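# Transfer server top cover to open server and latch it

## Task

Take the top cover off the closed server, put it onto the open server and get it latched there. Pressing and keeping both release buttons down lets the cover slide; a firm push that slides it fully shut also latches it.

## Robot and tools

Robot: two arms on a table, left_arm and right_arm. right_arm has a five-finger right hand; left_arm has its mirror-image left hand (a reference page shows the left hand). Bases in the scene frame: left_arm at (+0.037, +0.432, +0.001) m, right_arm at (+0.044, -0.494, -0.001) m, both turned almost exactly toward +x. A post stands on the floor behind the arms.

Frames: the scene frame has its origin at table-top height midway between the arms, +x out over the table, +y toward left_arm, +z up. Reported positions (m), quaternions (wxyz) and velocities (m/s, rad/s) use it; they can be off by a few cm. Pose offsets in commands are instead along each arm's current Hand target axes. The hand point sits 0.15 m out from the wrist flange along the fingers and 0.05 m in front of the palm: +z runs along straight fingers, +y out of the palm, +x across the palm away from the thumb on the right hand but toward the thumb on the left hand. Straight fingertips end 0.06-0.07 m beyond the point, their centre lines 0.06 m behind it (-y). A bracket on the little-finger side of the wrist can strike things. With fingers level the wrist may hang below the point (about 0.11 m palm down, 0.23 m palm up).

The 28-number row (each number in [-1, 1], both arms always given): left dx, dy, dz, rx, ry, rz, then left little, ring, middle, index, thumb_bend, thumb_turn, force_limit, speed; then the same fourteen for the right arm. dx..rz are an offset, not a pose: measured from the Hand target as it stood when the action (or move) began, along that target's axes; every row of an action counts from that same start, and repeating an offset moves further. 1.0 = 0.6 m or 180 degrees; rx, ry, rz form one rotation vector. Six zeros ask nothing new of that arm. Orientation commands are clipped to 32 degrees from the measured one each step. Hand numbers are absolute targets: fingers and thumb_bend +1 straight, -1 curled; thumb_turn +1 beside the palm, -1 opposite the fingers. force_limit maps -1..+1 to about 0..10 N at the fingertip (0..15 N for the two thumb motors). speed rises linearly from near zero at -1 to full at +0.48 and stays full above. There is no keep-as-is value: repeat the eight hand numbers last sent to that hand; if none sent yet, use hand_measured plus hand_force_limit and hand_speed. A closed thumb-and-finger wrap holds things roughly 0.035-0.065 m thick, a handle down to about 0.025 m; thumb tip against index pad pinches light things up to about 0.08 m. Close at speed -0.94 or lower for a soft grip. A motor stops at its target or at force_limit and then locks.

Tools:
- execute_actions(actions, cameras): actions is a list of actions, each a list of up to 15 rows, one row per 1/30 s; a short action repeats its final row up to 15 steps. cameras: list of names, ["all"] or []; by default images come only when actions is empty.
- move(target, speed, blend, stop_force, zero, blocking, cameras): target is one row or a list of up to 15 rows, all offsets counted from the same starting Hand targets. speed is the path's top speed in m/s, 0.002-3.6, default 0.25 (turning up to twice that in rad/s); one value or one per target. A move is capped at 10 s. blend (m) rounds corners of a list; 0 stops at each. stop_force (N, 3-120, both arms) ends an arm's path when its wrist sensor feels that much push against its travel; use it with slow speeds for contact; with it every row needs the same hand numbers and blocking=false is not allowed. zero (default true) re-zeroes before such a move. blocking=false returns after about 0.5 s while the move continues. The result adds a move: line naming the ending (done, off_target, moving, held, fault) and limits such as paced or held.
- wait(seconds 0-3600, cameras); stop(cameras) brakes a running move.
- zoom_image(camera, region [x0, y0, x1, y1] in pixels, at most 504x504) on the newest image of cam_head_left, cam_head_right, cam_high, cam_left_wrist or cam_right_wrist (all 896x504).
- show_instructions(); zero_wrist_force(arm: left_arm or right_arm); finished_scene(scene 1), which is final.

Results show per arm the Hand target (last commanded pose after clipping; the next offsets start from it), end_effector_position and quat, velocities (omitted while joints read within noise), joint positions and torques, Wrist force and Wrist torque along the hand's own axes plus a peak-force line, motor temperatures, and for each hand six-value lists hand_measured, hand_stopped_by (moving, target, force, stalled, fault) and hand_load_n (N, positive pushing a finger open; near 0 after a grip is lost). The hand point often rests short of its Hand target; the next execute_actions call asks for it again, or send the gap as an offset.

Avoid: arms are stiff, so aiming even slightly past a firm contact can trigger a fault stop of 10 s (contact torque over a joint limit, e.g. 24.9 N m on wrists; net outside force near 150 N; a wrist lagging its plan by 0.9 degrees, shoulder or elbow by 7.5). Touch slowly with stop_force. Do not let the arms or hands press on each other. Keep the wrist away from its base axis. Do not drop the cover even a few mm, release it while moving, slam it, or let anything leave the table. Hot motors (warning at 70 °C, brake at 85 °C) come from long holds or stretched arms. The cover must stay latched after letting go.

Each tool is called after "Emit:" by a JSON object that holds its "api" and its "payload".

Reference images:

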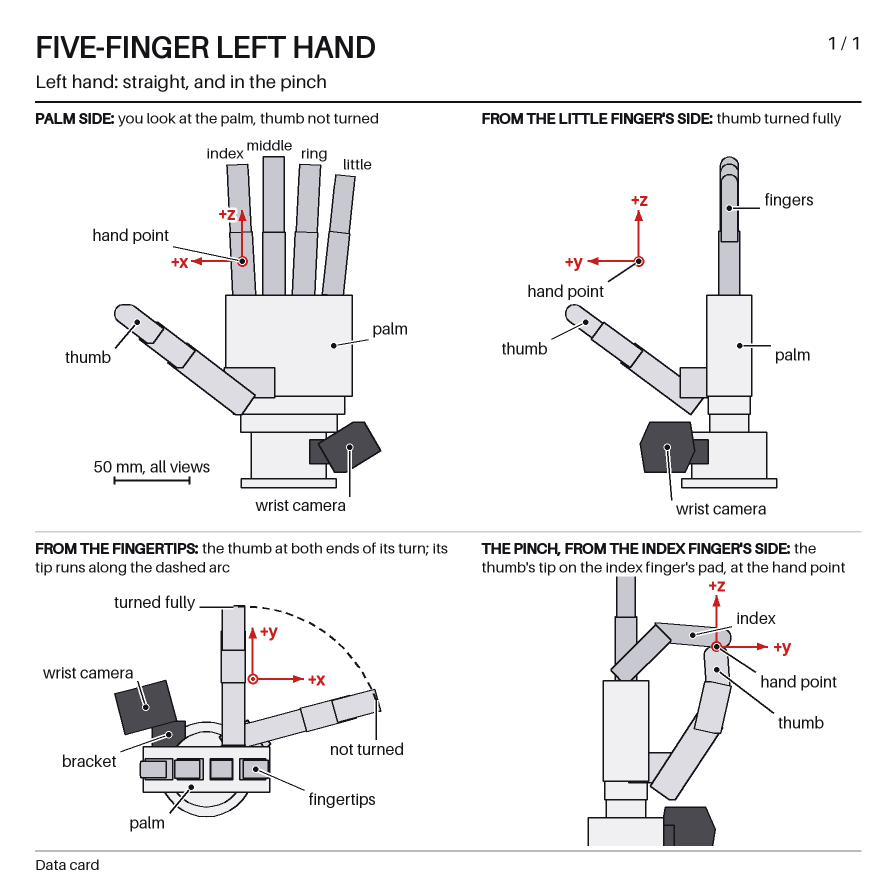

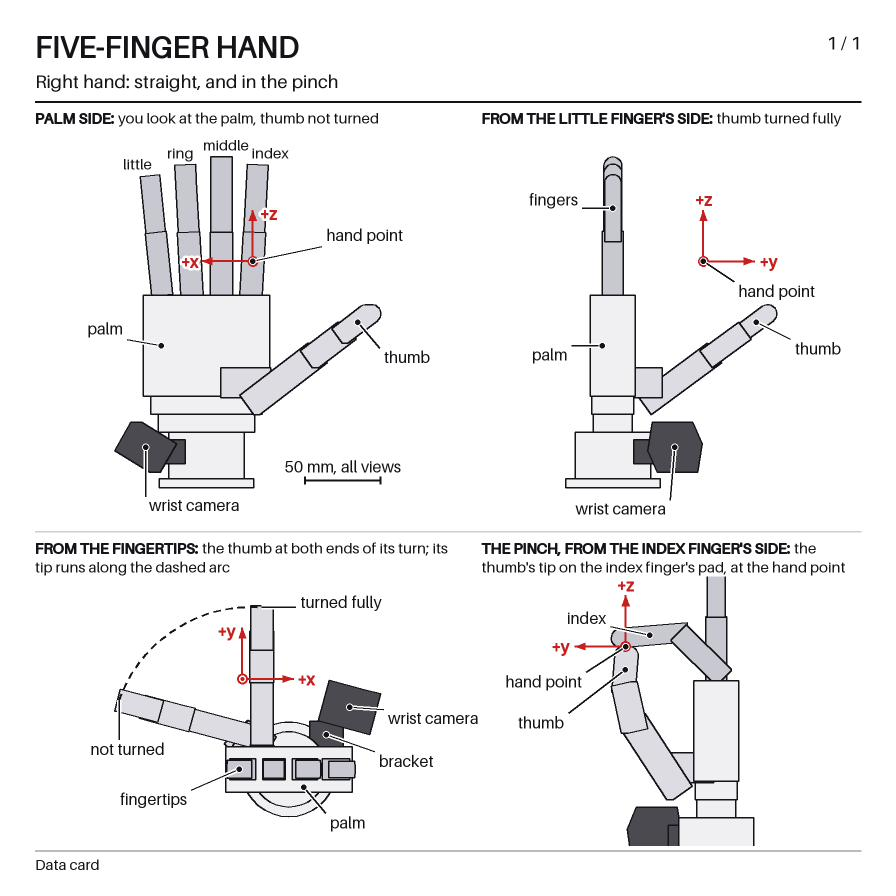

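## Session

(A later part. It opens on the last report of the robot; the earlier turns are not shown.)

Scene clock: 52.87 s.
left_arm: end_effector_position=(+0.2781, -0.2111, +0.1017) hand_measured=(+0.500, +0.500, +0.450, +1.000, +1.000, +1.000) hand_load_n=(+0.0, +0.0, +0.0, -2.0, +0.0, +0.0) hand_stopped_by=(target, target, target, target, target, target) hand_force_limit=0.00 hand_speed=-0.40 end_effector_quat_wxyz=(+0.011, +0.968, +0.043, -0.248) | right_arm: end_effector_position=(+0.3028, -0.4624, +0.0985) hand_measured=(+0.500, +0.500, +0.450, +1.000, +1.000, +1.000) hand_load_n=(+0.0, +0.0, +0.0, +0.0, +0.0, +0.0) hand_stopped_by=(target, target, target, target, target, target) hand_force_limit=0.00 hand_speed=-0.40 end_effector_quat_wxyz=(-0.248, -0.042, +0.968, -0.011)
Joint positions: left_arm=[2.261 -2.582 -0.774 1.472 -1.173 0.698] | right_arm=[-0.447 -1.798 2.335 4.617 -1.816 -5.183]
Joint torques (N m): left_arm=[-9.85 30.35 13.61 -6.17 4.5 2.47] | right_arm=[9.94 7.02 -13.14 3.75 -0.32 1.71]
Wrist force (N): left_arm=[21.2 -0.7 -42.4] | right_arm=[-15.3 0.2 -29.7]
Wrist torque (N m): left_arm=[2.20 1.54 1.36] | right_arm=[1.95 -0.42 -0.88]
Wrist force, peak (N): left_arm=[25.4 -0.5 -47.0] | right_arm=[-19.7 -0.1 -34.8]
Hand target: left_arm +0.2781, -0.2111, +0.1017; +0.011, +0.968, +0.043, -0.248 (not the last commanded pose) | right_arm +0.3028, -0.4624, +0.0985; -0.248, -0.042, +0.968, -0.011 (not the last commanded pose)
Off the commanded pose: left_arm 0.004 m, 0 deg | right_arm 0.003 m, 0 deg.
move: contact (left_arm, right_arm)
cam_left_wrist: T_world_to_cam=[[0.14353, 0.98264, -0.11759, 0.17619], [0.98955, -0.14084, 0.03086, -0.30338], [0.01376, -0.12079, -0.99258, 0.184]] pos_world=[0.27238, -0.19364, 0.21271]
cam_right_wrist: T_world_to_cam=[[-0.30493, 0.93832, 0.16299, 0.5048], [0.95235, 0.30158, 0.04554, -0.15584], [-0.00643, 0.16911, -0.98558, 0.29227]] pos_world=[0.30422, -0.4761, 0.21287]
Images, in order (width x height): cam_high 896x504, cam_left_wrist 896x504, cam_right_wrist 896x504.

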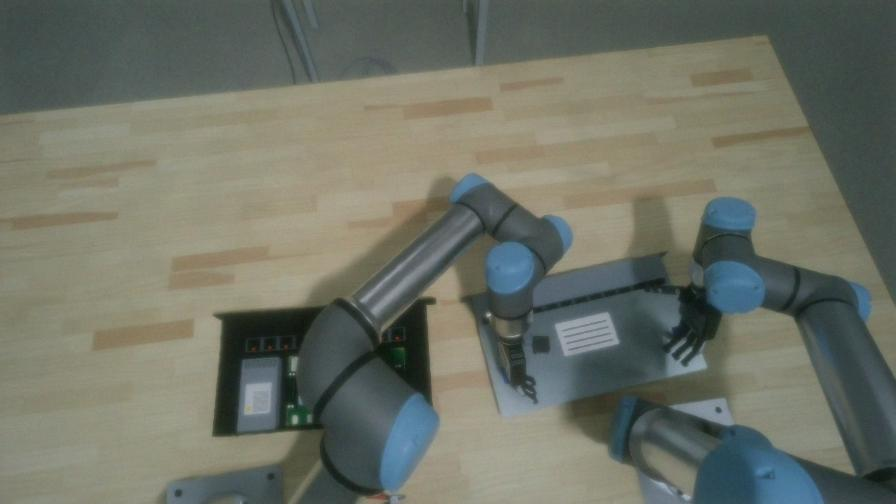

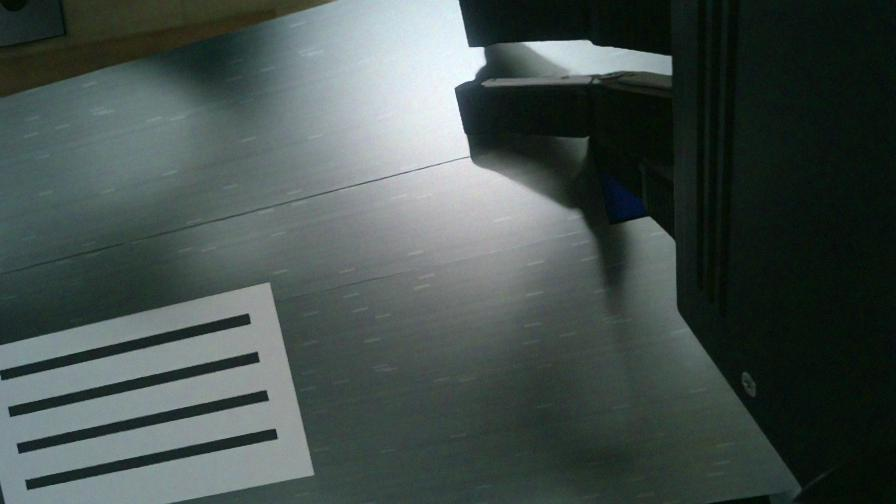

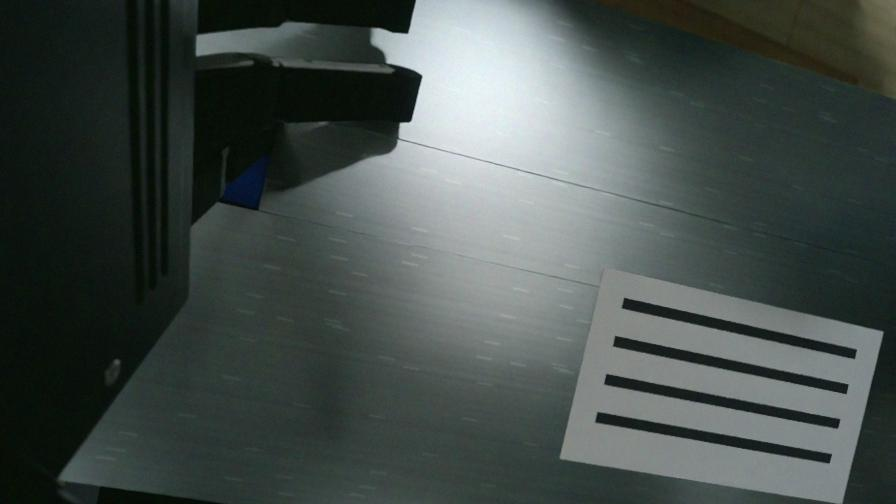

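Emit:
{"api": "move", "payload": {"target": [[0.00585,0,-0.0032,0,0,0,0.5,0.5,0.45,1,1,1,0,-0.4,-0.00585,0,-0.0032,0,0,0,0.5,0.5,0.45,1,1,1,0,-0.4],[-0.01815,0,-0.0471,0,0,0,0.5,0.5,0.45,1,1,1,0,-0.4,0.01815,0,-0.0471,0,0,0,0.5,0.5,0.45,1,1,1,0,-0.4]], "cameras": ["cam_high","cam_right_wrist","cam_left_wrist","cam_head_right"], "speed": 0.03}}

Emit:
{"api": "zoom_image", "payload": {"camera": "cam_high", "region": [450, 240, 730, 430]}}

Scene clock: 55.00 s.
left_arm: end_effector_position=(+0.2821, -0.2108, +0.1316) hand_measured=(+0.500, +0.500, +0.450, +1.000, +1.000, +1.000) hand_load_n=(+0.5, +0.0, +0.0, -0.5, -0.5, +0.0) hand_stopped_by=(target, target, target, target, target, target) hand_force_limit=0.00 hand_speed=-0.40 end_effector_quat_wxyz=(+0.011, +0.968, +0.043, -0.248) | right_arm: end_effector_position=(+0.3068, -0.4620, +0.1284) hand_measured=(+0.500, +0.500, +0.450, +1.000, +1.000, +1.000) hand_load_n=(+0.0, +0.0, +0.0, +0.0, +0.0, +0.0) hand_stopped_by=(target, target, target, target, target, target) hand_force_limit=0.00 hand_speed=-0.40 end_effector_quat_wxyz=(-0.248, -0.042, +0.968, -0.011)
Joint positions: left_arm=[2.266 -2.569 -0.722 1.405 -1.175 0.703] | right_arm=[-0.441 -1.83 2.271 4.715 -1.813 -5.178]
Joint torques (N m): left_arm=[12.85 62.14 27.07 -4.44 2.52 2.67] | right_arm=[8.8 -19.66 -33.45 -0.17 -0.33 1.48]
Wrist force (N): left_arm=[-0.1 -0.2 -0.7] | right_arm=[-2.4 1.1 -1.6]
Wrist torque (N m): left_arm=[-0.21 -0.08 0.05] | right_arm=[0.32 0.45 -0.19]
Wrist force, peak (N): left_arm=[20.8 -0.4 -42.9] | right_arm=[-15.4 0.7 -30.2]
Hand target: left_arm +0.2821, -0.2108, +0.1317; +0.011, +0.968, +0.043, -0.248 | right_arm +0.3068, -0.4620, +0.1285; -0.248, -0.042, +0.968, -0.011
Off the commanded pose: left_arm 0.000 m, 0 deg | right_arm 0.000 m, 0 deg.
move: done
cam_left_wrist: T_world_to_cam=[[0.14353, 0.98264, -0.11759, 0.17874], [0.98955, -0.14084, 0.03086, -0.3082], [0.01376, -0.12079, -0.99258, 0.21367]] pos_world=[0.27638, -0.19323, 0.24261]
cam_right_wrist: T_world_to_cam=[[-0.30493, 0.93832, 0.16299, 0.5008], [0.95235, 0.30158, 0.04554, -0.16123], [-0.00643, 0.16911, -0.98558, 0.3217]] pos_world=[0.30832, -0.4757, 0.24277]
Images, in order (width x height): cam_head_right 896x504, cam_high 896x504, cam_left_wrist 896x504, cam_right_wrist 896x504.

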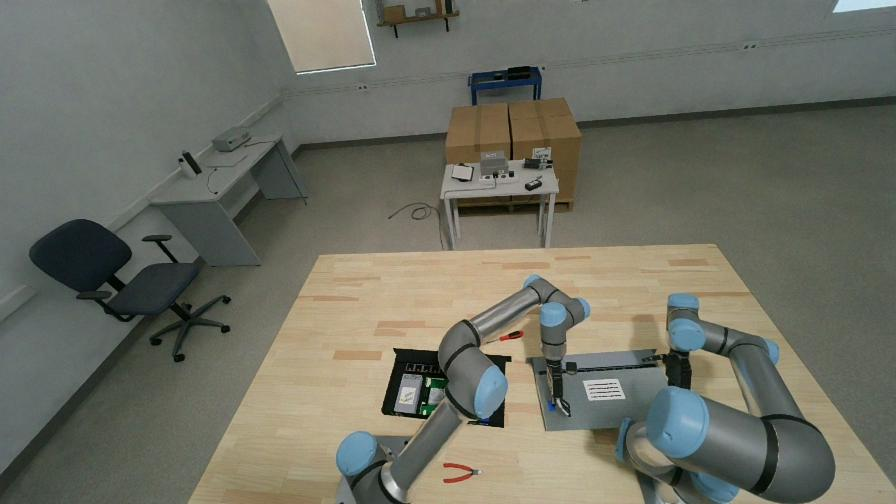

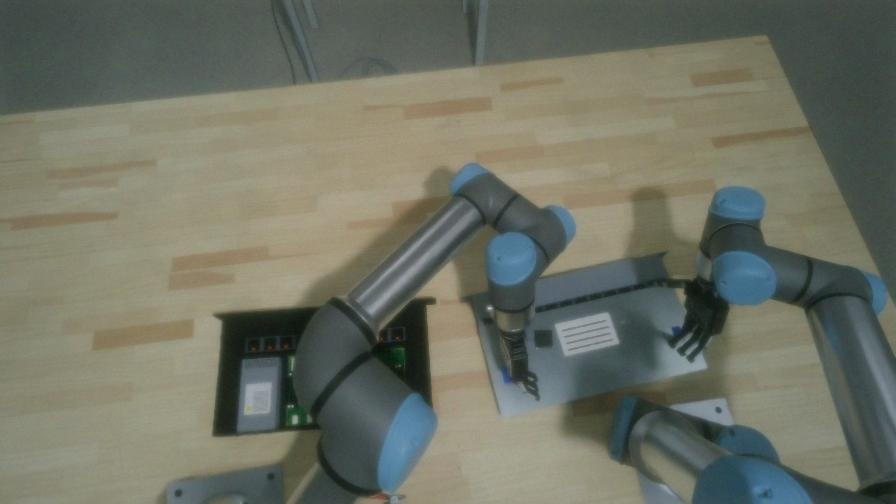

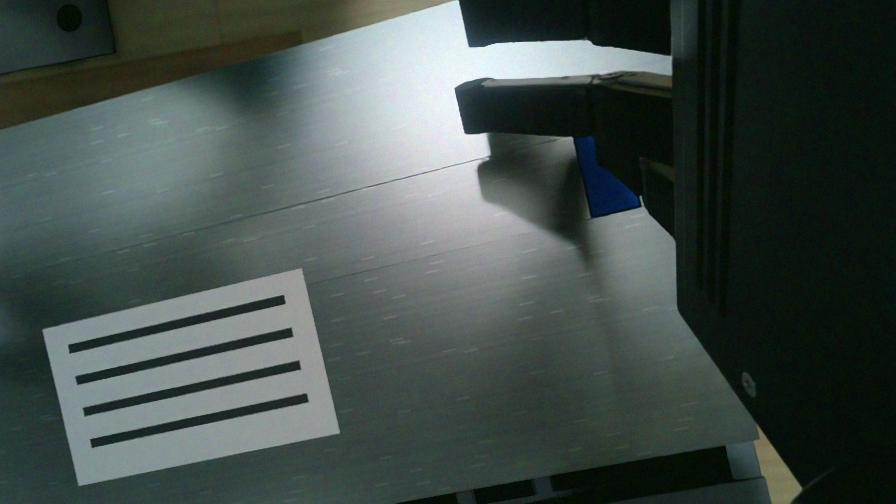

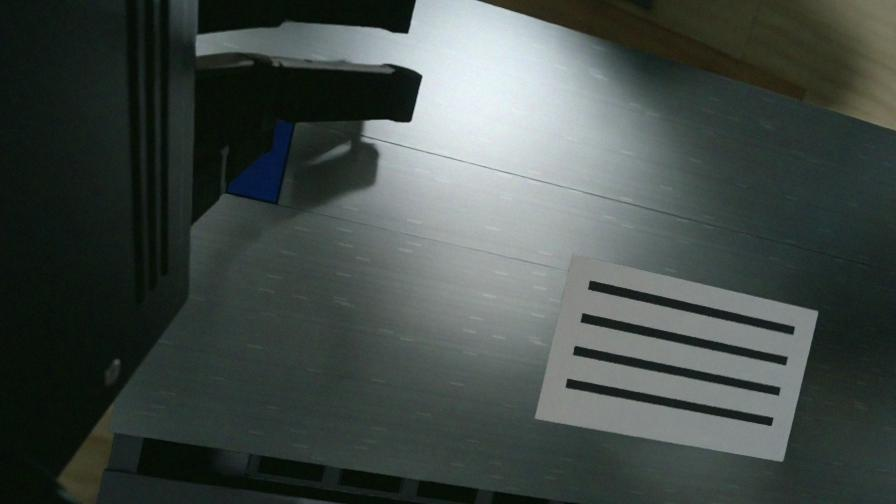

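Scaled by 1.800.

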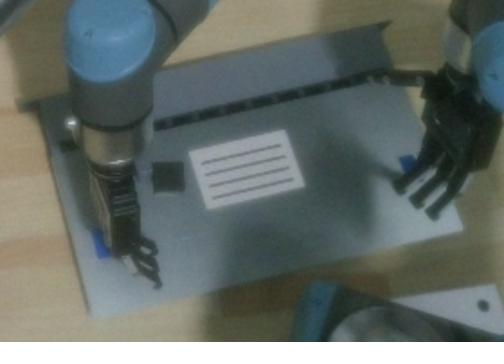

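Emit:
{"api": "move", "payload": {"target": [0.0128,0.05,0.0234,0,0,0,0.5,0.5,0.45,1,1,1,0,-0.4,-0.0128,0.05,0.0234,0,0,0,0.5,0.5,0.45,1,1,1,0,-0.4], "speed": 0.08}}

Emit:
{"api": "move", "payload": {"target": [0.0160,0,0.0292,0,0,0,0.5,0.5,0.45,1,1,1,0,-0.4,-0.0160,0,0.0292,0,0,0,0.5,0.5,0.45,1,1,1,0,-0.4], "cameras": ["cam_right_wrist","cam_left_wrist"], "speed": 0.006, "stop_force": 3}}

Scene clock: 57.87 s.
left_arm: end_effector_position=(+0.2847, -0.2406, +0.1157) hand_measured=(+0.500, +0.500, +0.450, +1.000, +1.000, +1.000) hand_load_n=(+0.0, +0.0, +0.0, +0.0, +0.0, +0.0) hand_stopped_by=(target, target, target, target, target, target) hand_force_limit=0.00 hand_speed=-0.40 end_effector_quat_wxyz=(+0.011, +0.968, +0.043, -0.248) | right_arm: end_effector_position=(+0.3042, -0.4322, +0.1125) hand_measured=(+0.500, +0.500, +0.450, +1.000, +1.000, +1.000) hand_load_n=(+0.0, +0.0, +0.0, +0.0, +0.0, +0.0) hand_stopped_by=(target, target, target, target, target, target) hand_force_limit=0.00 hand_speed=-0.40 end_effector_quat_wxyz=(-0.248, -0.042, +0.968, -0.011)
Joint positions: left_arm=[2.239 -2.688 -0.528 1.341 -1.167 0.675] | right_arm=[-0.361 -1.817 2.303 4.686 -1.779 -5.104]
Joint torques (N m): left_arm=[-9.64 51.91 26.29 -4.07 -1.38 -2.52] | right_arm=[9.62 0.54 -9.15 -2.89 1.85 1.63]
Wrist force (N): left_arm=[-0.5 -0.4 -0.5] | right_arm=[-2.0 1.1 -2.1]
Wrist torque (N m): left_arm=[-0.25 -0.02 0.13] | right_arm=[0.35 0.42 -0.16]
Wrist force, peak (N): left_arm=[-0.7 -0.4 -1.0] | right_arm=[-2.5 1.2 -2.2]
Hand target: left_arm +0.2847, -0.2406, +0.1157; +0.011, +0.968, +0.043, -0.248 | right_arm +0.3042, -0.4321, +0.1125; -0.248, -0.042, +0.968, -0.011
Off the commanded pose: left_arm 0.000 m, 0 deg | right_arm 0.000 m, 0 deg.
move: done

Scene clock: 60.27 s.
left_arm: end_effector_position=(+0.2847, -0.2406, +0.1092) hand_measured=(+0.500, +0.500, +0.450, +1.000, +1.000, +1.000) hand_load_n=(+0.0, +0.0, +0.0, +0.0, +0.0, +0.0) hand_stopped_by=(target, target, target, target, target, target) hand_force_limit=0.00 hand_speed=-0.40 end_effector_quat_wxyz=(+0.011, +0.968, +0.043, -0.248) | right_arm: end_effector_position=(+0.3042, -0.4322, +0.1056) hand_measured=(+0.500, +0.500, +0.450, +1.000, +1.000, +1.000) hand_load_n=(+0.0, +0.0, +0.0, +0.0, -0.5, +0.0) hand_stopped_by=(target, target, target, target, target, target) hand_force_limit=0.00 hand_speed=-0.40 end_effector_quat_wxyz=(-0.248, -0.042, +0.968, -0.011)
Joint positions: left_arm=[2.239 -2.691 -0.54 1.355 -1.167 0.675] | right_arm=[-0.361 -1.807 2.315 4.663 -1.779 -5.104]
Joint torques (N m): left_arm=[-9.23 61.92 26.73 -3.7 -1.29 -2.12] | right_arm=[7.22 -20.62 -31.94 -0.22 1.27 0.88]
Wrist force (N): left_arm=[-1.8 -0.1 -4.3] | right_arm=[-0.4 1.3 -4.8]
Wrist torque (N m): left_arm=[0.01 -0.05 0.04] | right_arm=[0.54 0.40 -0.05]
Wrist force, peak (N): left_arm=[-2.0 0.1 -5.2] | right_arm=[-0.2 1.0 -7.1]
Hand target: left_arm +0.2847, -0.2406, +0.1092; +0.011, +0.968, +0.043, -0.248 (not the last commanded pose) | right_arm +0.3042, -0.4322, +0.1056; -0.248, -0.042, +0.968, -0.011 (not the last commanded pose)
Off the commanded pose: left_arm 0.013 m, 0 deg | right_arm 0.013 m, 0 deg.
move: contact (left_arm, right_arm)
cam_left_wrist: T_world_to_cam=[[0.14353, 0.98264, -0.11759, 0.2051], [0.98955, -0.14084, 0.03086, -0.31429], [0.01376, -0.12079, -0.99258, 0.18769]] pos_world=[0.27898, -0.22314, 0.22012]
cam_right_wrist: T_world_to_cam=[[-0.30493, 0.93832, 0.16299, 0.47564], [0.95235, 0.30158, 0.04554, -0.16663], [-0.00643, 0.16911, -0.98558, 0.29415]] pos_world=[0.30562, -0.4458, 0.21997]
Images, in order (width x height): cam_left_wrist 896x504, cam_right_wrist 896x504.

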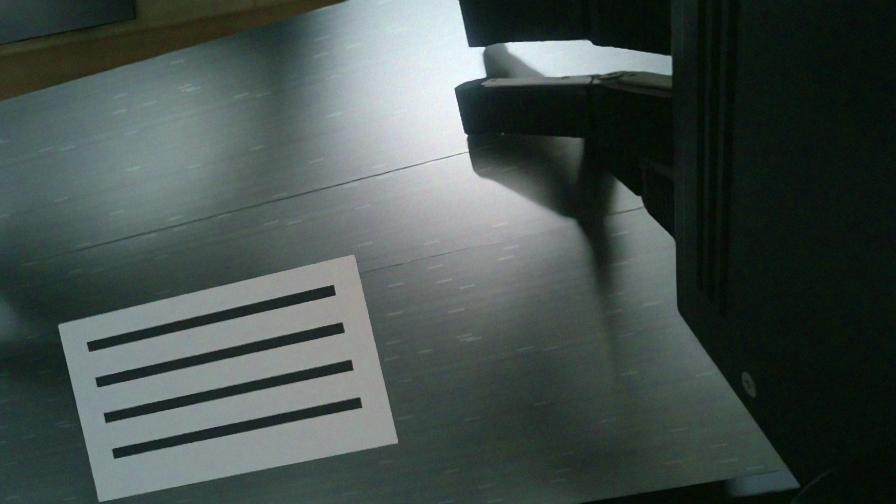

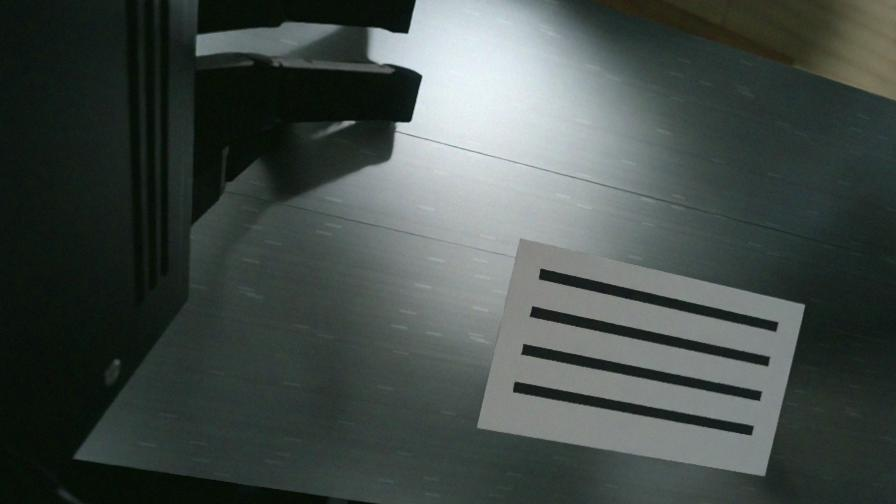

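Emit:
{"api": "move", "payload": {"target": [[-0.0320,0,-0.0585,0,0,0,1,1,1,1,1,1,0,-0.4,0.0320,0,-0.0585,0,0,0,1,1,1,1,1,1,0,-0.4],[-0.0082,-0.1450,-0.1262,0,0.1595,0,1,1,1,1,1,1,0,-0.4,0.0060,-0.1443,-0.1285,0,-0.1595,0,1,1,1,1,1,1,0,-0.4]], "cameras": ["cam_right_wrist","cam_left_wrist","cam_high","cam_head_left"], "speed": 0.15, "blend": [0.02,0]}}

Emit:
{"api": "zoom_image", "payload": {"camera": "cam_high", "region": [450, 240, 730, 430]}}

Scene clock: 63.60 s.
left_arm: end_effector_position=(+0.3090, -0.1512, +0.1779) hand_measured=(+1.000, +1.000, +1.000, +1.000, +1.000, +1.000) hand_load_n=(+0.0, +0.0, +0.0, +0.0, +0.0, +0.0) hand_stopped_by=(target, target, target, target, target, target) hand_force_limit=0.00 hand_speed=-0.40 end_effector_quat_wxyz=(+0.000, +0.999, +0.044, +0.000) | right_arm: end_effector_position=(+0.3455, -0.5153, +0.1750) hand_measured=(+1.000, +1.000, +1.000, +1.000, +1.000, +1.000) hand_load_n=(+0.0, +0.0, +0.0, +0.0, +0.0, +0.0) hand_stopped_by=(target, target, target, target, target, target) hand_force_limit=0.00 hand_speed=-0.40 end_effector_quat_wxyz=(+0.000, -0.044, +0.999, -0.001) end_effector_velocity=(+0.000, -0.001, +0.000) end_effector_angular_velocity=(+0.001, -0.004, -0.001)
Joint positions: left_arm=[2.194 -2.268 -1.029 1.726 -1.57 0.567] | right_arm=[-0.784 -2.125 2.378 4.459 -1.572 -5.575]
Joint velocities: left_arm=[within noise] | right_arm=[-0.005 -0.002 0.001 -0.001 0.004 -0.004]
Joint torques (N m): left_arm=[-9 53.12 5.49 -1.18 -1.79 -2.58] | right_arm=[-8.89 -10.45 -12.36 -3.8 2.13 -1.46]
Wrist force (N): left_arm=[0.1 -0.2 -0.6] | right_arm=[-4.0 1.9 -2.1]
Wrist torque (N m): left_arm=[-0.19 0.04 0.15] | right_arm=[0.44 0.70 -0.16]
Wrist force, peak (N): left_arm=[-1.8 0.0 -4.5] | right_arm=[-0.7 1.1 -5.1]
Hand target: left_arm +0.3090, -0.1512, +0.1779; +0.000, +0.999, +0.044, +0.000 | right_arm +0.3455, -0.5153, +0.1750; +0.000, -0.044, +0.999, -0.001
Off the commanded pose: left_arm 0.000 m, 0 deg | right_arm 0.000 m, 0 deg.
move: done
cam_left_wrist: T_world_to_cam=[[0.17168, 0.98513, 0.00696, 0.09129], [0.85579, -0.15264, 0.49429, -0.37078], [0.488, -0.0789, -0.86927, 0.10425]] pos_world=[0.25077, -0.1383, 0.27326]
cam_right_wrist: T_world_to_cam=[[-0.35633, 0.93366, 0.03625, 0.59249], [0.81115, 0.28985, 0.50796, -0.22219], [0.46375, 0.2104, -0.86062, 0.21386]] pos_world=[0.29217, -0.53378, 0.27544]
Images, in order (width x height): cam_head_left 896x504, cam_high 896x504, cam_left_wrist 896x504, cam_right_wrist 896x504.

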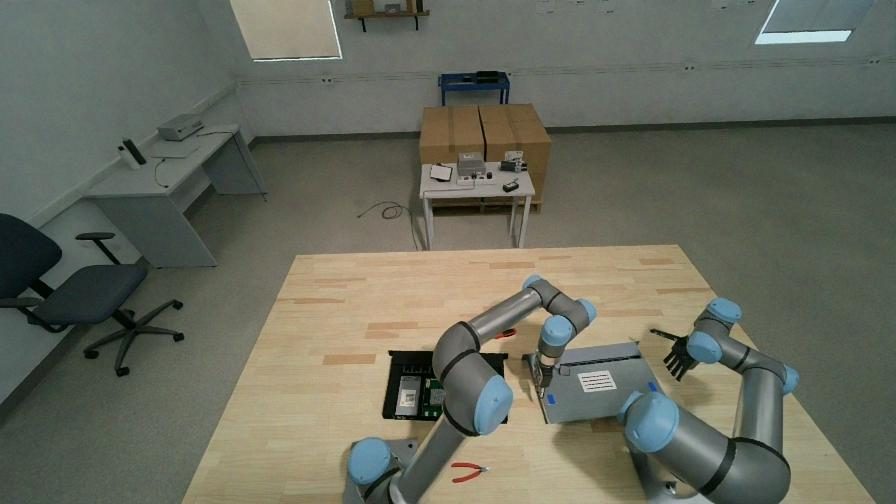

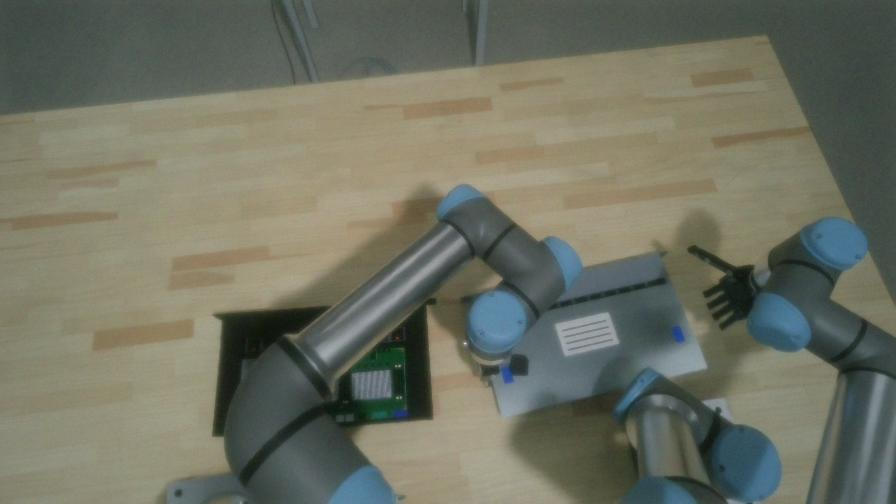

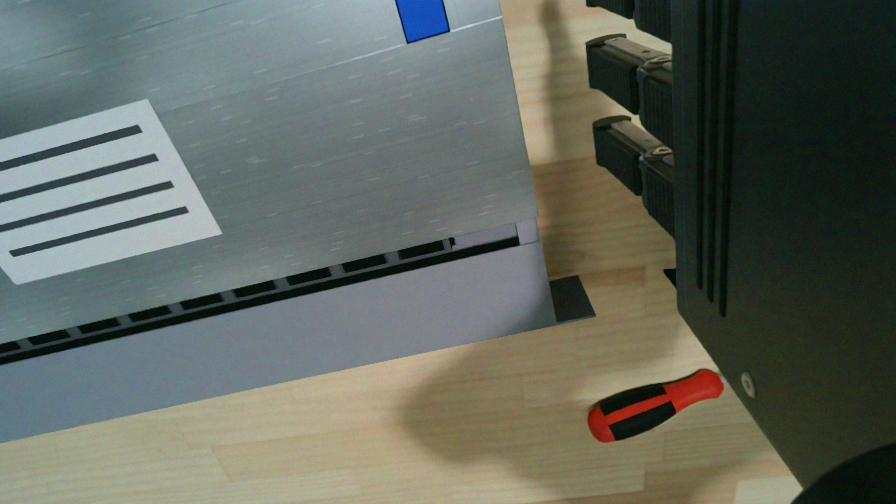

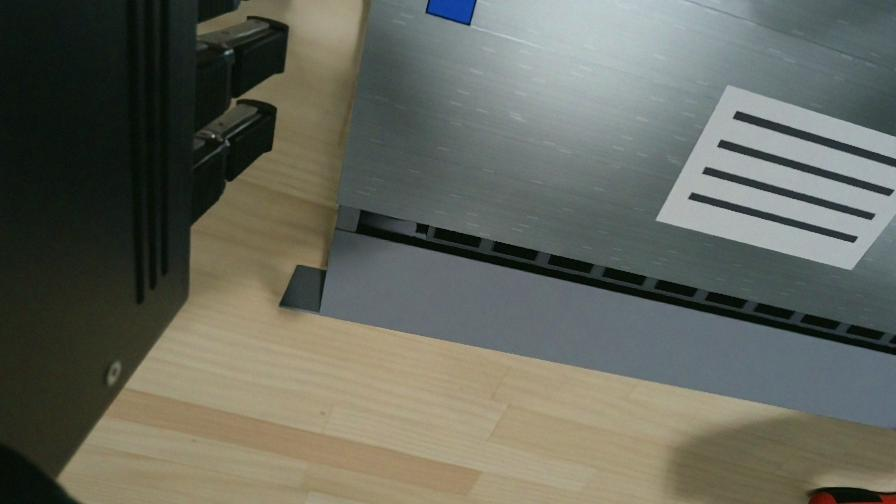

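Scaled by 1.800.

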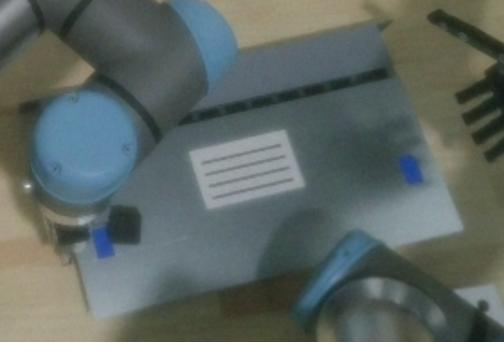

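Emit:
{"api": "move", "payload": {"target": [0,0,0.1227,0,0,0,1,1,1,1,1,1,0,-0.4,0,0,0.1238,0,0,0,1,1,1,1,1,1,0,-0.4], "cameras": ["cam_right_wrist","cam_left_wrist","cam_high","cam_head_left"], "speed": 0.08, "stop_force": 8}}

Emit:
{"api": "zoom_image", "payload": {"camera": "cam_left_wrist", "region": [450, 0, 700, 250]}}

Emit:
{"api": "zoom_image", "payload": {"camera": "cam_right_wrist", "region": [180, 0, 430, 250]}}

Scene clock: 66.20 s.
left_arm: end_effector_position=(+0.3090, -0.1512, +0.1043) hand_measured=(+1.000, +1.000, +1.000, +1.000, +1.000, +1.000) hand_load_n=(+0.0, +0.0, +0.0, -0.5, +0.0, +0.0) hand_stopped_by=(target, target, target, target, target, target) hand_force_limit=0.00 hand_speed=-0.40 end_effector_quat_wxyz=(+0.000, +0.999, +0.044, +0.000) | right_arm: end_effector_position=(+0.3455, -0.5154, +0.1007) hand_measured=(+1.000, +1.000, +1.000, +1.000, +1.000, +1.000) hand_load_n=(+0.0, +0.0, +0.0, +0.0, +0.0, +0.0) hand_stopped_by=(target, target, target, target, target, target) hand_force_limit=0.00 hand_speed=-0.40 end_effector_quat_wxyz=(+0.000, -0.044, +0.999, -0.001)
Joint positions: left_arm=[2.194 -2.314 -1.143 1.886 -1.571 0.567] | right_arm=[-0.784 -2.021 2.537 4.195 -1.572 -5.576]
Joint torques (N m): left_arm=[-5.32 40.73 6.35 -0.93 2.08 -0.06] | right_arm=[10.64 8.43 -9.68 -3.91 0.12 1.59]
Wrist force (N): left_arm=[-0.1 -0.3 -0.7] | right_arm=[-3.6 1.7 -2.3]
Wrist torque (N m): left_arm=[-0.21 0.06 0.16] | right_arm=[0.41 0.65 -0.27]
Wrist force, peak (N): left_arm=[-0.1 0.0 -1.3] | right_arm=[-4.2 1.9 -2.5]
Hand target: left_arm +0.3090, -0.1512, +0.1043; +0.000, +0.999, +0.044, +0.000 | right_arm +0.3455, -0.5154, +0.1007; +0.000, -0.044, +0.999, -0.001
Off the commanded pose: left_arm 0.000 m, 0 deg | right_arm 0.000 m, 0 deg.
move: done
cam_left_wrist: T_world_to_cam=[[0.17173, 0.98512, 0.00695, 0.09181], [0.85556, -0.15263, 0.49469, -0.33434], [0.48839, -0.079, -0.86904, 0.04017]] pos_world=[0.25067, -0.1383, 0.19966]
cam_right_wrist: T_world_to_cam=[[-0.35636, 0.93364, 0.03633, 0.59536], [0.81097, 0.28976, 0.5083, -0.18446], [0.46405, 0.2106, -0.86041, 0.14994]] pos_world=[0.29217, -0.53398, 0.20114]
Images, in order (width x height): cam_head_left 896x504, cam_high 896x504, cam_left_wrist 896x504, cam_right_wrist 896x504.

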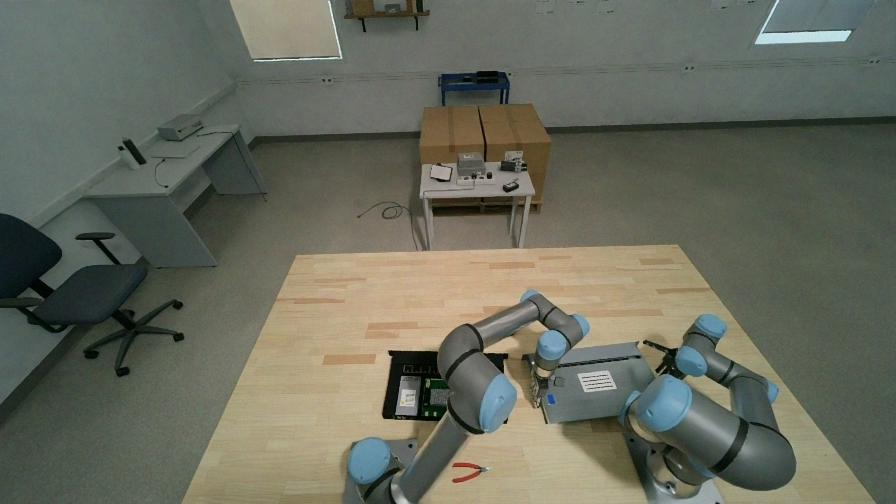

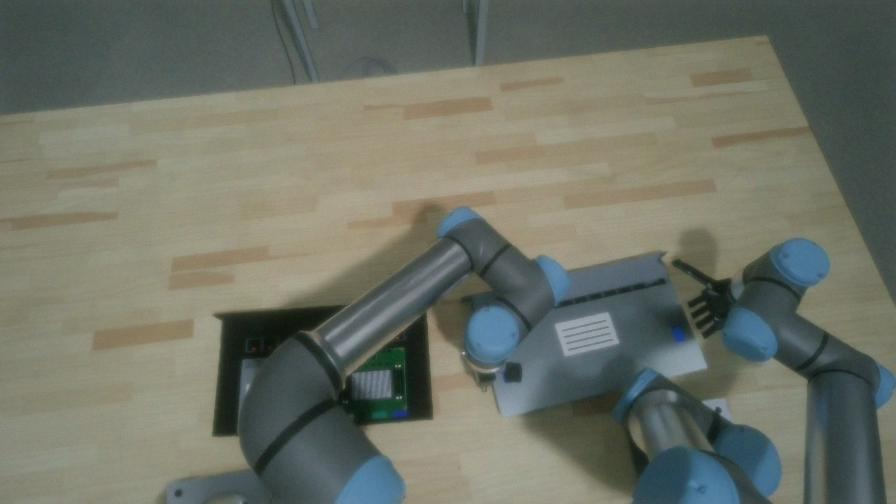

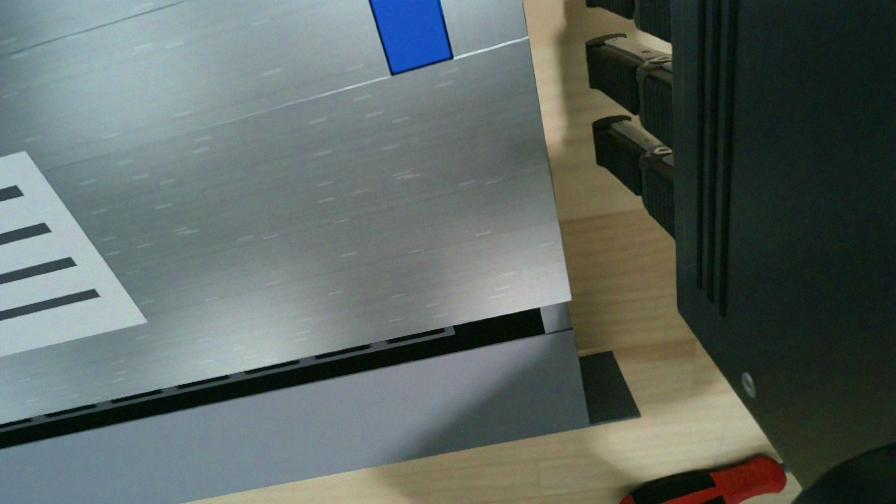

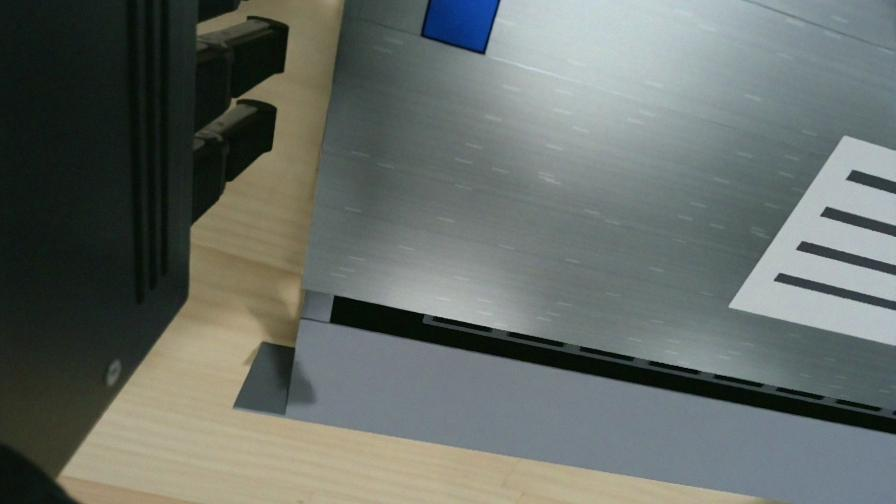

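Scaled by 2.016.

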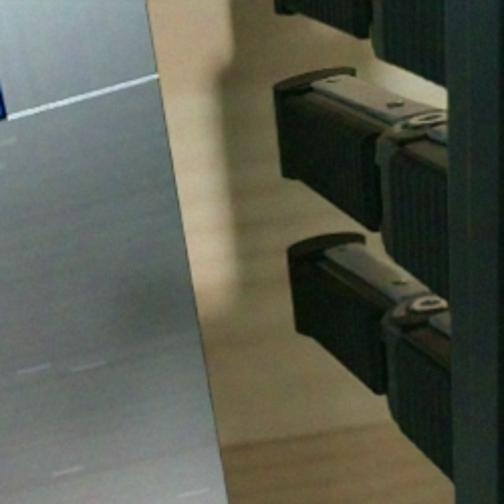

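Scaled by 2.016.

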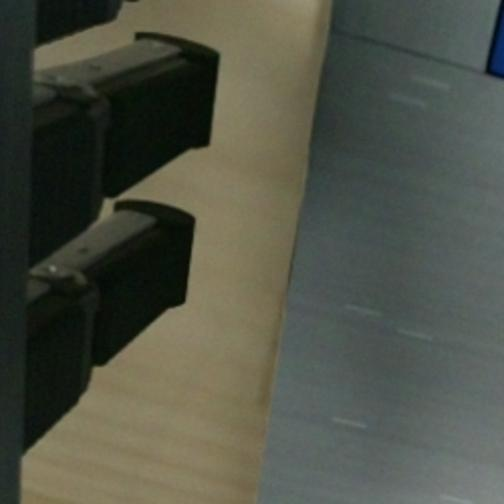

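Emit:
{"api": "move", "payload": {"target": [0,0.05,0,0,0,0,1,1,1,1,1,1,0,-0.4,0,0.05,0,0,0,0,1,1,1,1,1,1,0,-0.4], "cameras": ["cam_right_wrist","cam_left_wrist","cam_high"], "speed": 0.01, "stop_force": 5}}

Scene clock: 69.40 s.
left_arm: end_effector_position=(+0.3105, -0.1686, +0.1043) hand_measured=(+1.000, +1.000, +1.000, +1.000, +1.000, +1.000) hand_load_n=(+0.0, +0.0, +0.0, +0.5, +0.0, +0.0) hand_stopped_by=(target, target, target, target, target, target) hand_force_limit=0.00 hand_speed=-0.40 end_effector_quat_wxyz=(+0.000, +0.999, +0.044, +0.000) | right_arm: end_effector_position=(+0.3440, -0.4987, +0.1007) hand_measured=(+1.000, +1.000, +1.000, +1.000, +1.000, +1.000) hand_load_n=(+0.0, +0.5, +0.0, +0.0, +0.0, +0.0) hand_stopped_by=(target, target, target, target, target, target) hand_force_limit=0.00 hand_speed=-0.40 end_effector_quat_wxyz=(+0.000, -0.044, +0.999, -0.001)
Joint positions: left_arm=[2.178 -2.357 -1.067 1.852 -1.571 0.551] | right_arm=[-0.74 -2.045 2.548 4.208 -1.572 -5.532]
Joint torques (N m): left_arm=[12.11 56.53 6.87 -0.32 1.92 2.84] | right_arm=[-8.9 9.31 -32.83 -2.93 2.8 -1.48]
Wrist force (N): left_arm=[0.4 -5.5 -0.6] | right_arm=[-3.3 -3.0 -1.3]
Wrist torque (N m): left_arm=[-0.12 0.09 0.17] | right_arm=[0.57 0.57 -0.37]
Wrist force, peak (N): left_arm=[0.9 -13.2 -1.9] | right_arm=[-3.9 -12.3 3.1]
Hand target: left_arm +0.3105, -0.1686, +0.1043; +0.000, +0.999, +0.044, +0.000 (not the last commanded pose) | right_arm +0.3440, -0.4987, +0.1007; +0.000, -0.044, +0.999, -0.001 (not the last commanded pose)
Off the commanded pose: left_arm 0.012 m, 0 deg | right_arm 0.013 m, 0 deg.
move: contact (left_arm, right_arm)
cam_left_wrist: T_world_to_cam=[[0.17164, 0.98513, 0.0069, 0.10873], [0.85558, -0.15253, 0.49469, -0.33827], [0.48839, -0.079, -0.86904, 0.03806]] pos_world=[0.25217, -0.1557, 0.19966]
cam_right_wrist: T_world_to_cam=[[-0.3564, 0.93363, 0.0362, 0.5792], [0.81095, 0.28985, 0.50828, -0.18813], [0.46405, 0.2105, -0.86043, 0.147]] pos_world=[0.29077, -0.51718, 0.20114]
Images, in order (width x height): cam_high 896x504, cam_left_wrist 896x504, cam_right_wrist 896x504.

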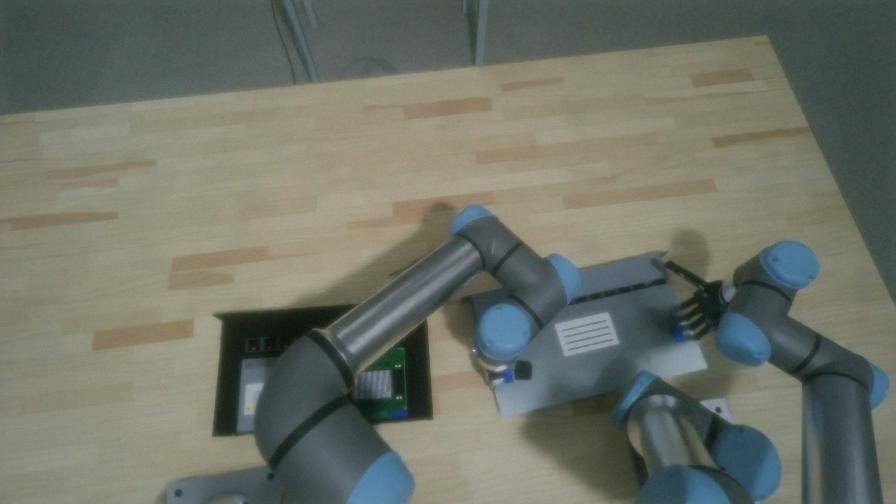

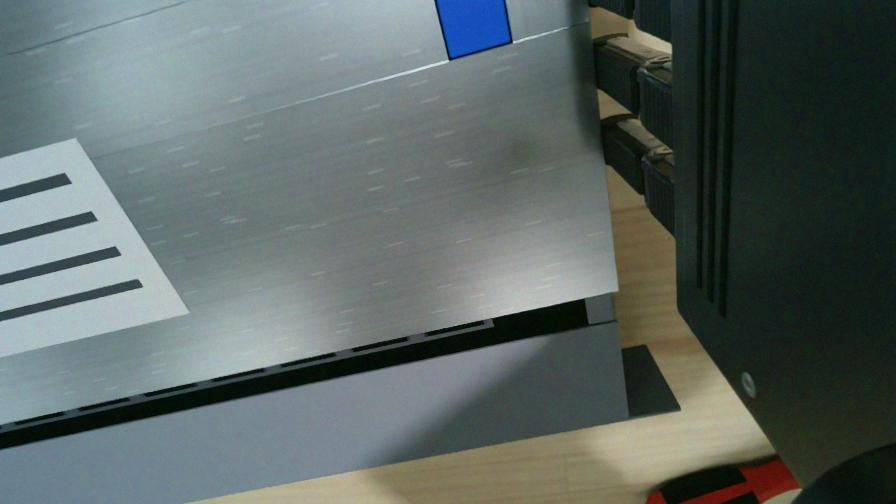

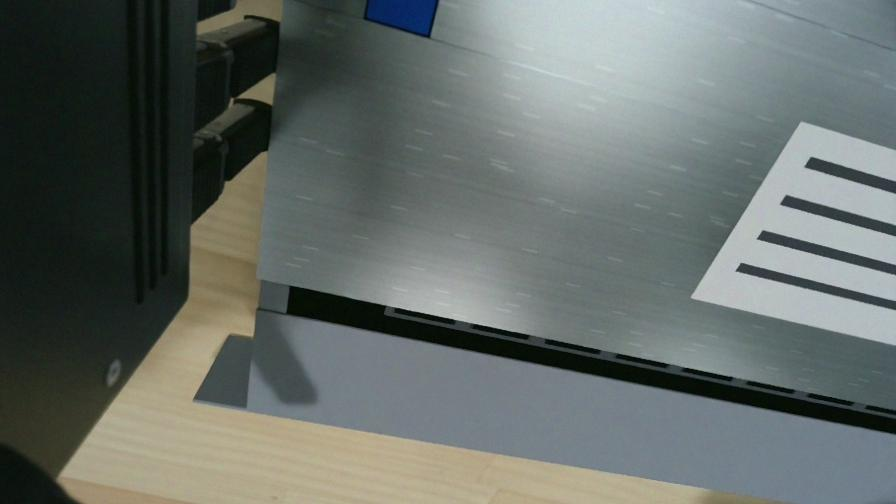

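Emit:
{"api": "move", "payload": {"target": [0,0.0067,0,0,0,0,1,1,1,1,1,1,0,-0.4,0,0.0067,0,0,0,0,1,1,1,1,1,1,0,-0.4], "cameras": ["cam_right_wrist","cam_left_wrist"], "speed": 0.003, "stop_force": 20, "zero": false}}

Scene clock: 71.23 s.
left_arm: end_effector_position=(+0.3107, -0.1691, +0.1043) hand_measured=(+1.000, +1.000, +1.000, +1.000, +1.000, +1.000) hand_load_n=(+0.0, +0.0, +0.0, +0.5, +0.0, +0.0) hand_stopped_by=(target, target, target, target, target, target) hand_force_limit=0.00 hand_speed=-0.40 end_effector_quat_wxyz=(+0.000, +0.999, +0.044, +0.000) | right_arm: end_effector_position=(+0.3441, -0.4982, +0.1008) hand_measured=(+1.000, +1.000, +1.000, +1.000, +1.000, +1.000) hand_load_n=(+0.0, +2.0, +0.5, +0.0, -0.5, +0.0) hand_stopped_by=(target, target, target, target, target, target) hand_force_limit=0.00 hand_speed=-0.40 end_effector_quat_wxyz=(+0.000, -0.044, +0.999, -0.001)
Joint positions: left_arm=[2.177 -2.358 -1.064 1.851 -1.571 0.55] | right_arm=[-0.738 -2.046 2.548 4.209 -1.572 -5.53]
Joint torques (N m): left_arm=[10.29 58.72 9.48 2.12 1.94 3.15] | right_arm=[-4.32 9.28 -30.73 -0.51 2.88 -1.35]
Wrist force (N): left_arm=[0.4 -20.6 0.1] | right_arm=[-2.6 -17.6 2.7]
Wrist torque (N m): left_arm=[-0.23 0.10 0.31] | right_arm=[0.56 0.46 -0.98]
Wrist force, peak (N): left_arm=[1.6 -24.2 -0.6] | right_arm=[-2.5 -22.0 1.8]
Hand target: left_arm +0.3107, -0.1691, +0.1043; +0.000, +0.999, +0.044, +0.000 (not the last commanded pose) | right_arm +0.3441, -0.4982, +0.1008; +0.000, -0.044, +0.999, -0.001 (not the last commanded pose)
Off the commanded pose: left_arm 0.003 m, 0 deg | right_arm 0.004 m, 0 deg.
move: contact (left_arm, right_arm)
cam_left_wrist: T_world_to_cam=[[0.17167, 0.98513, 0.00701, 0.10916], [0.85564, -0.15263, 0.49456, -0.33852], [0.48827, -0.0789, -0.86912, 0.03798]] pos_world=[0.25237, -0.1562, 0.19966]
cam_right_wrist: T_world_to_cam=[[-0.3563, 0.93368, 0.03593, 0.57878], [0.81082, 0.28985, 0.50848, -0.18833], [0.46435, 0.2103, -0.86032, 0.14677]] pos_world=[0.29077, -0.51668, 0.20124]
Images, in order (width x height): cam_left_wrist 896x504, cam_right_wrist 896x504.

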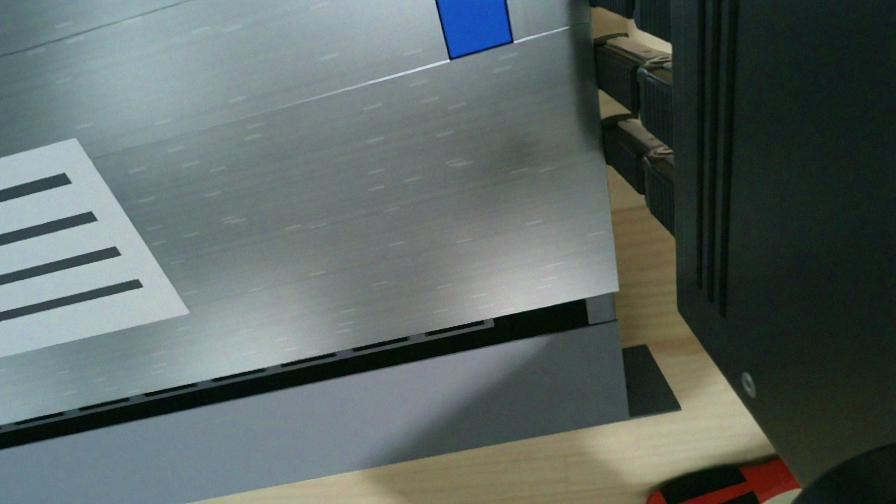

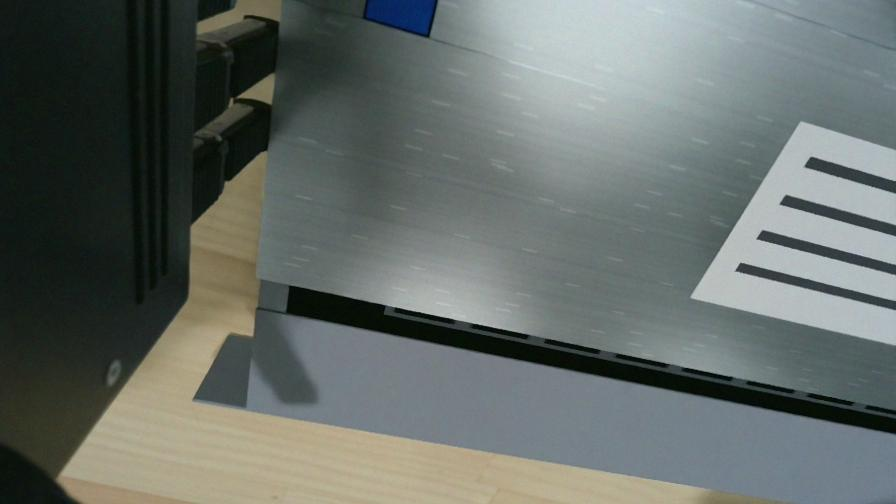

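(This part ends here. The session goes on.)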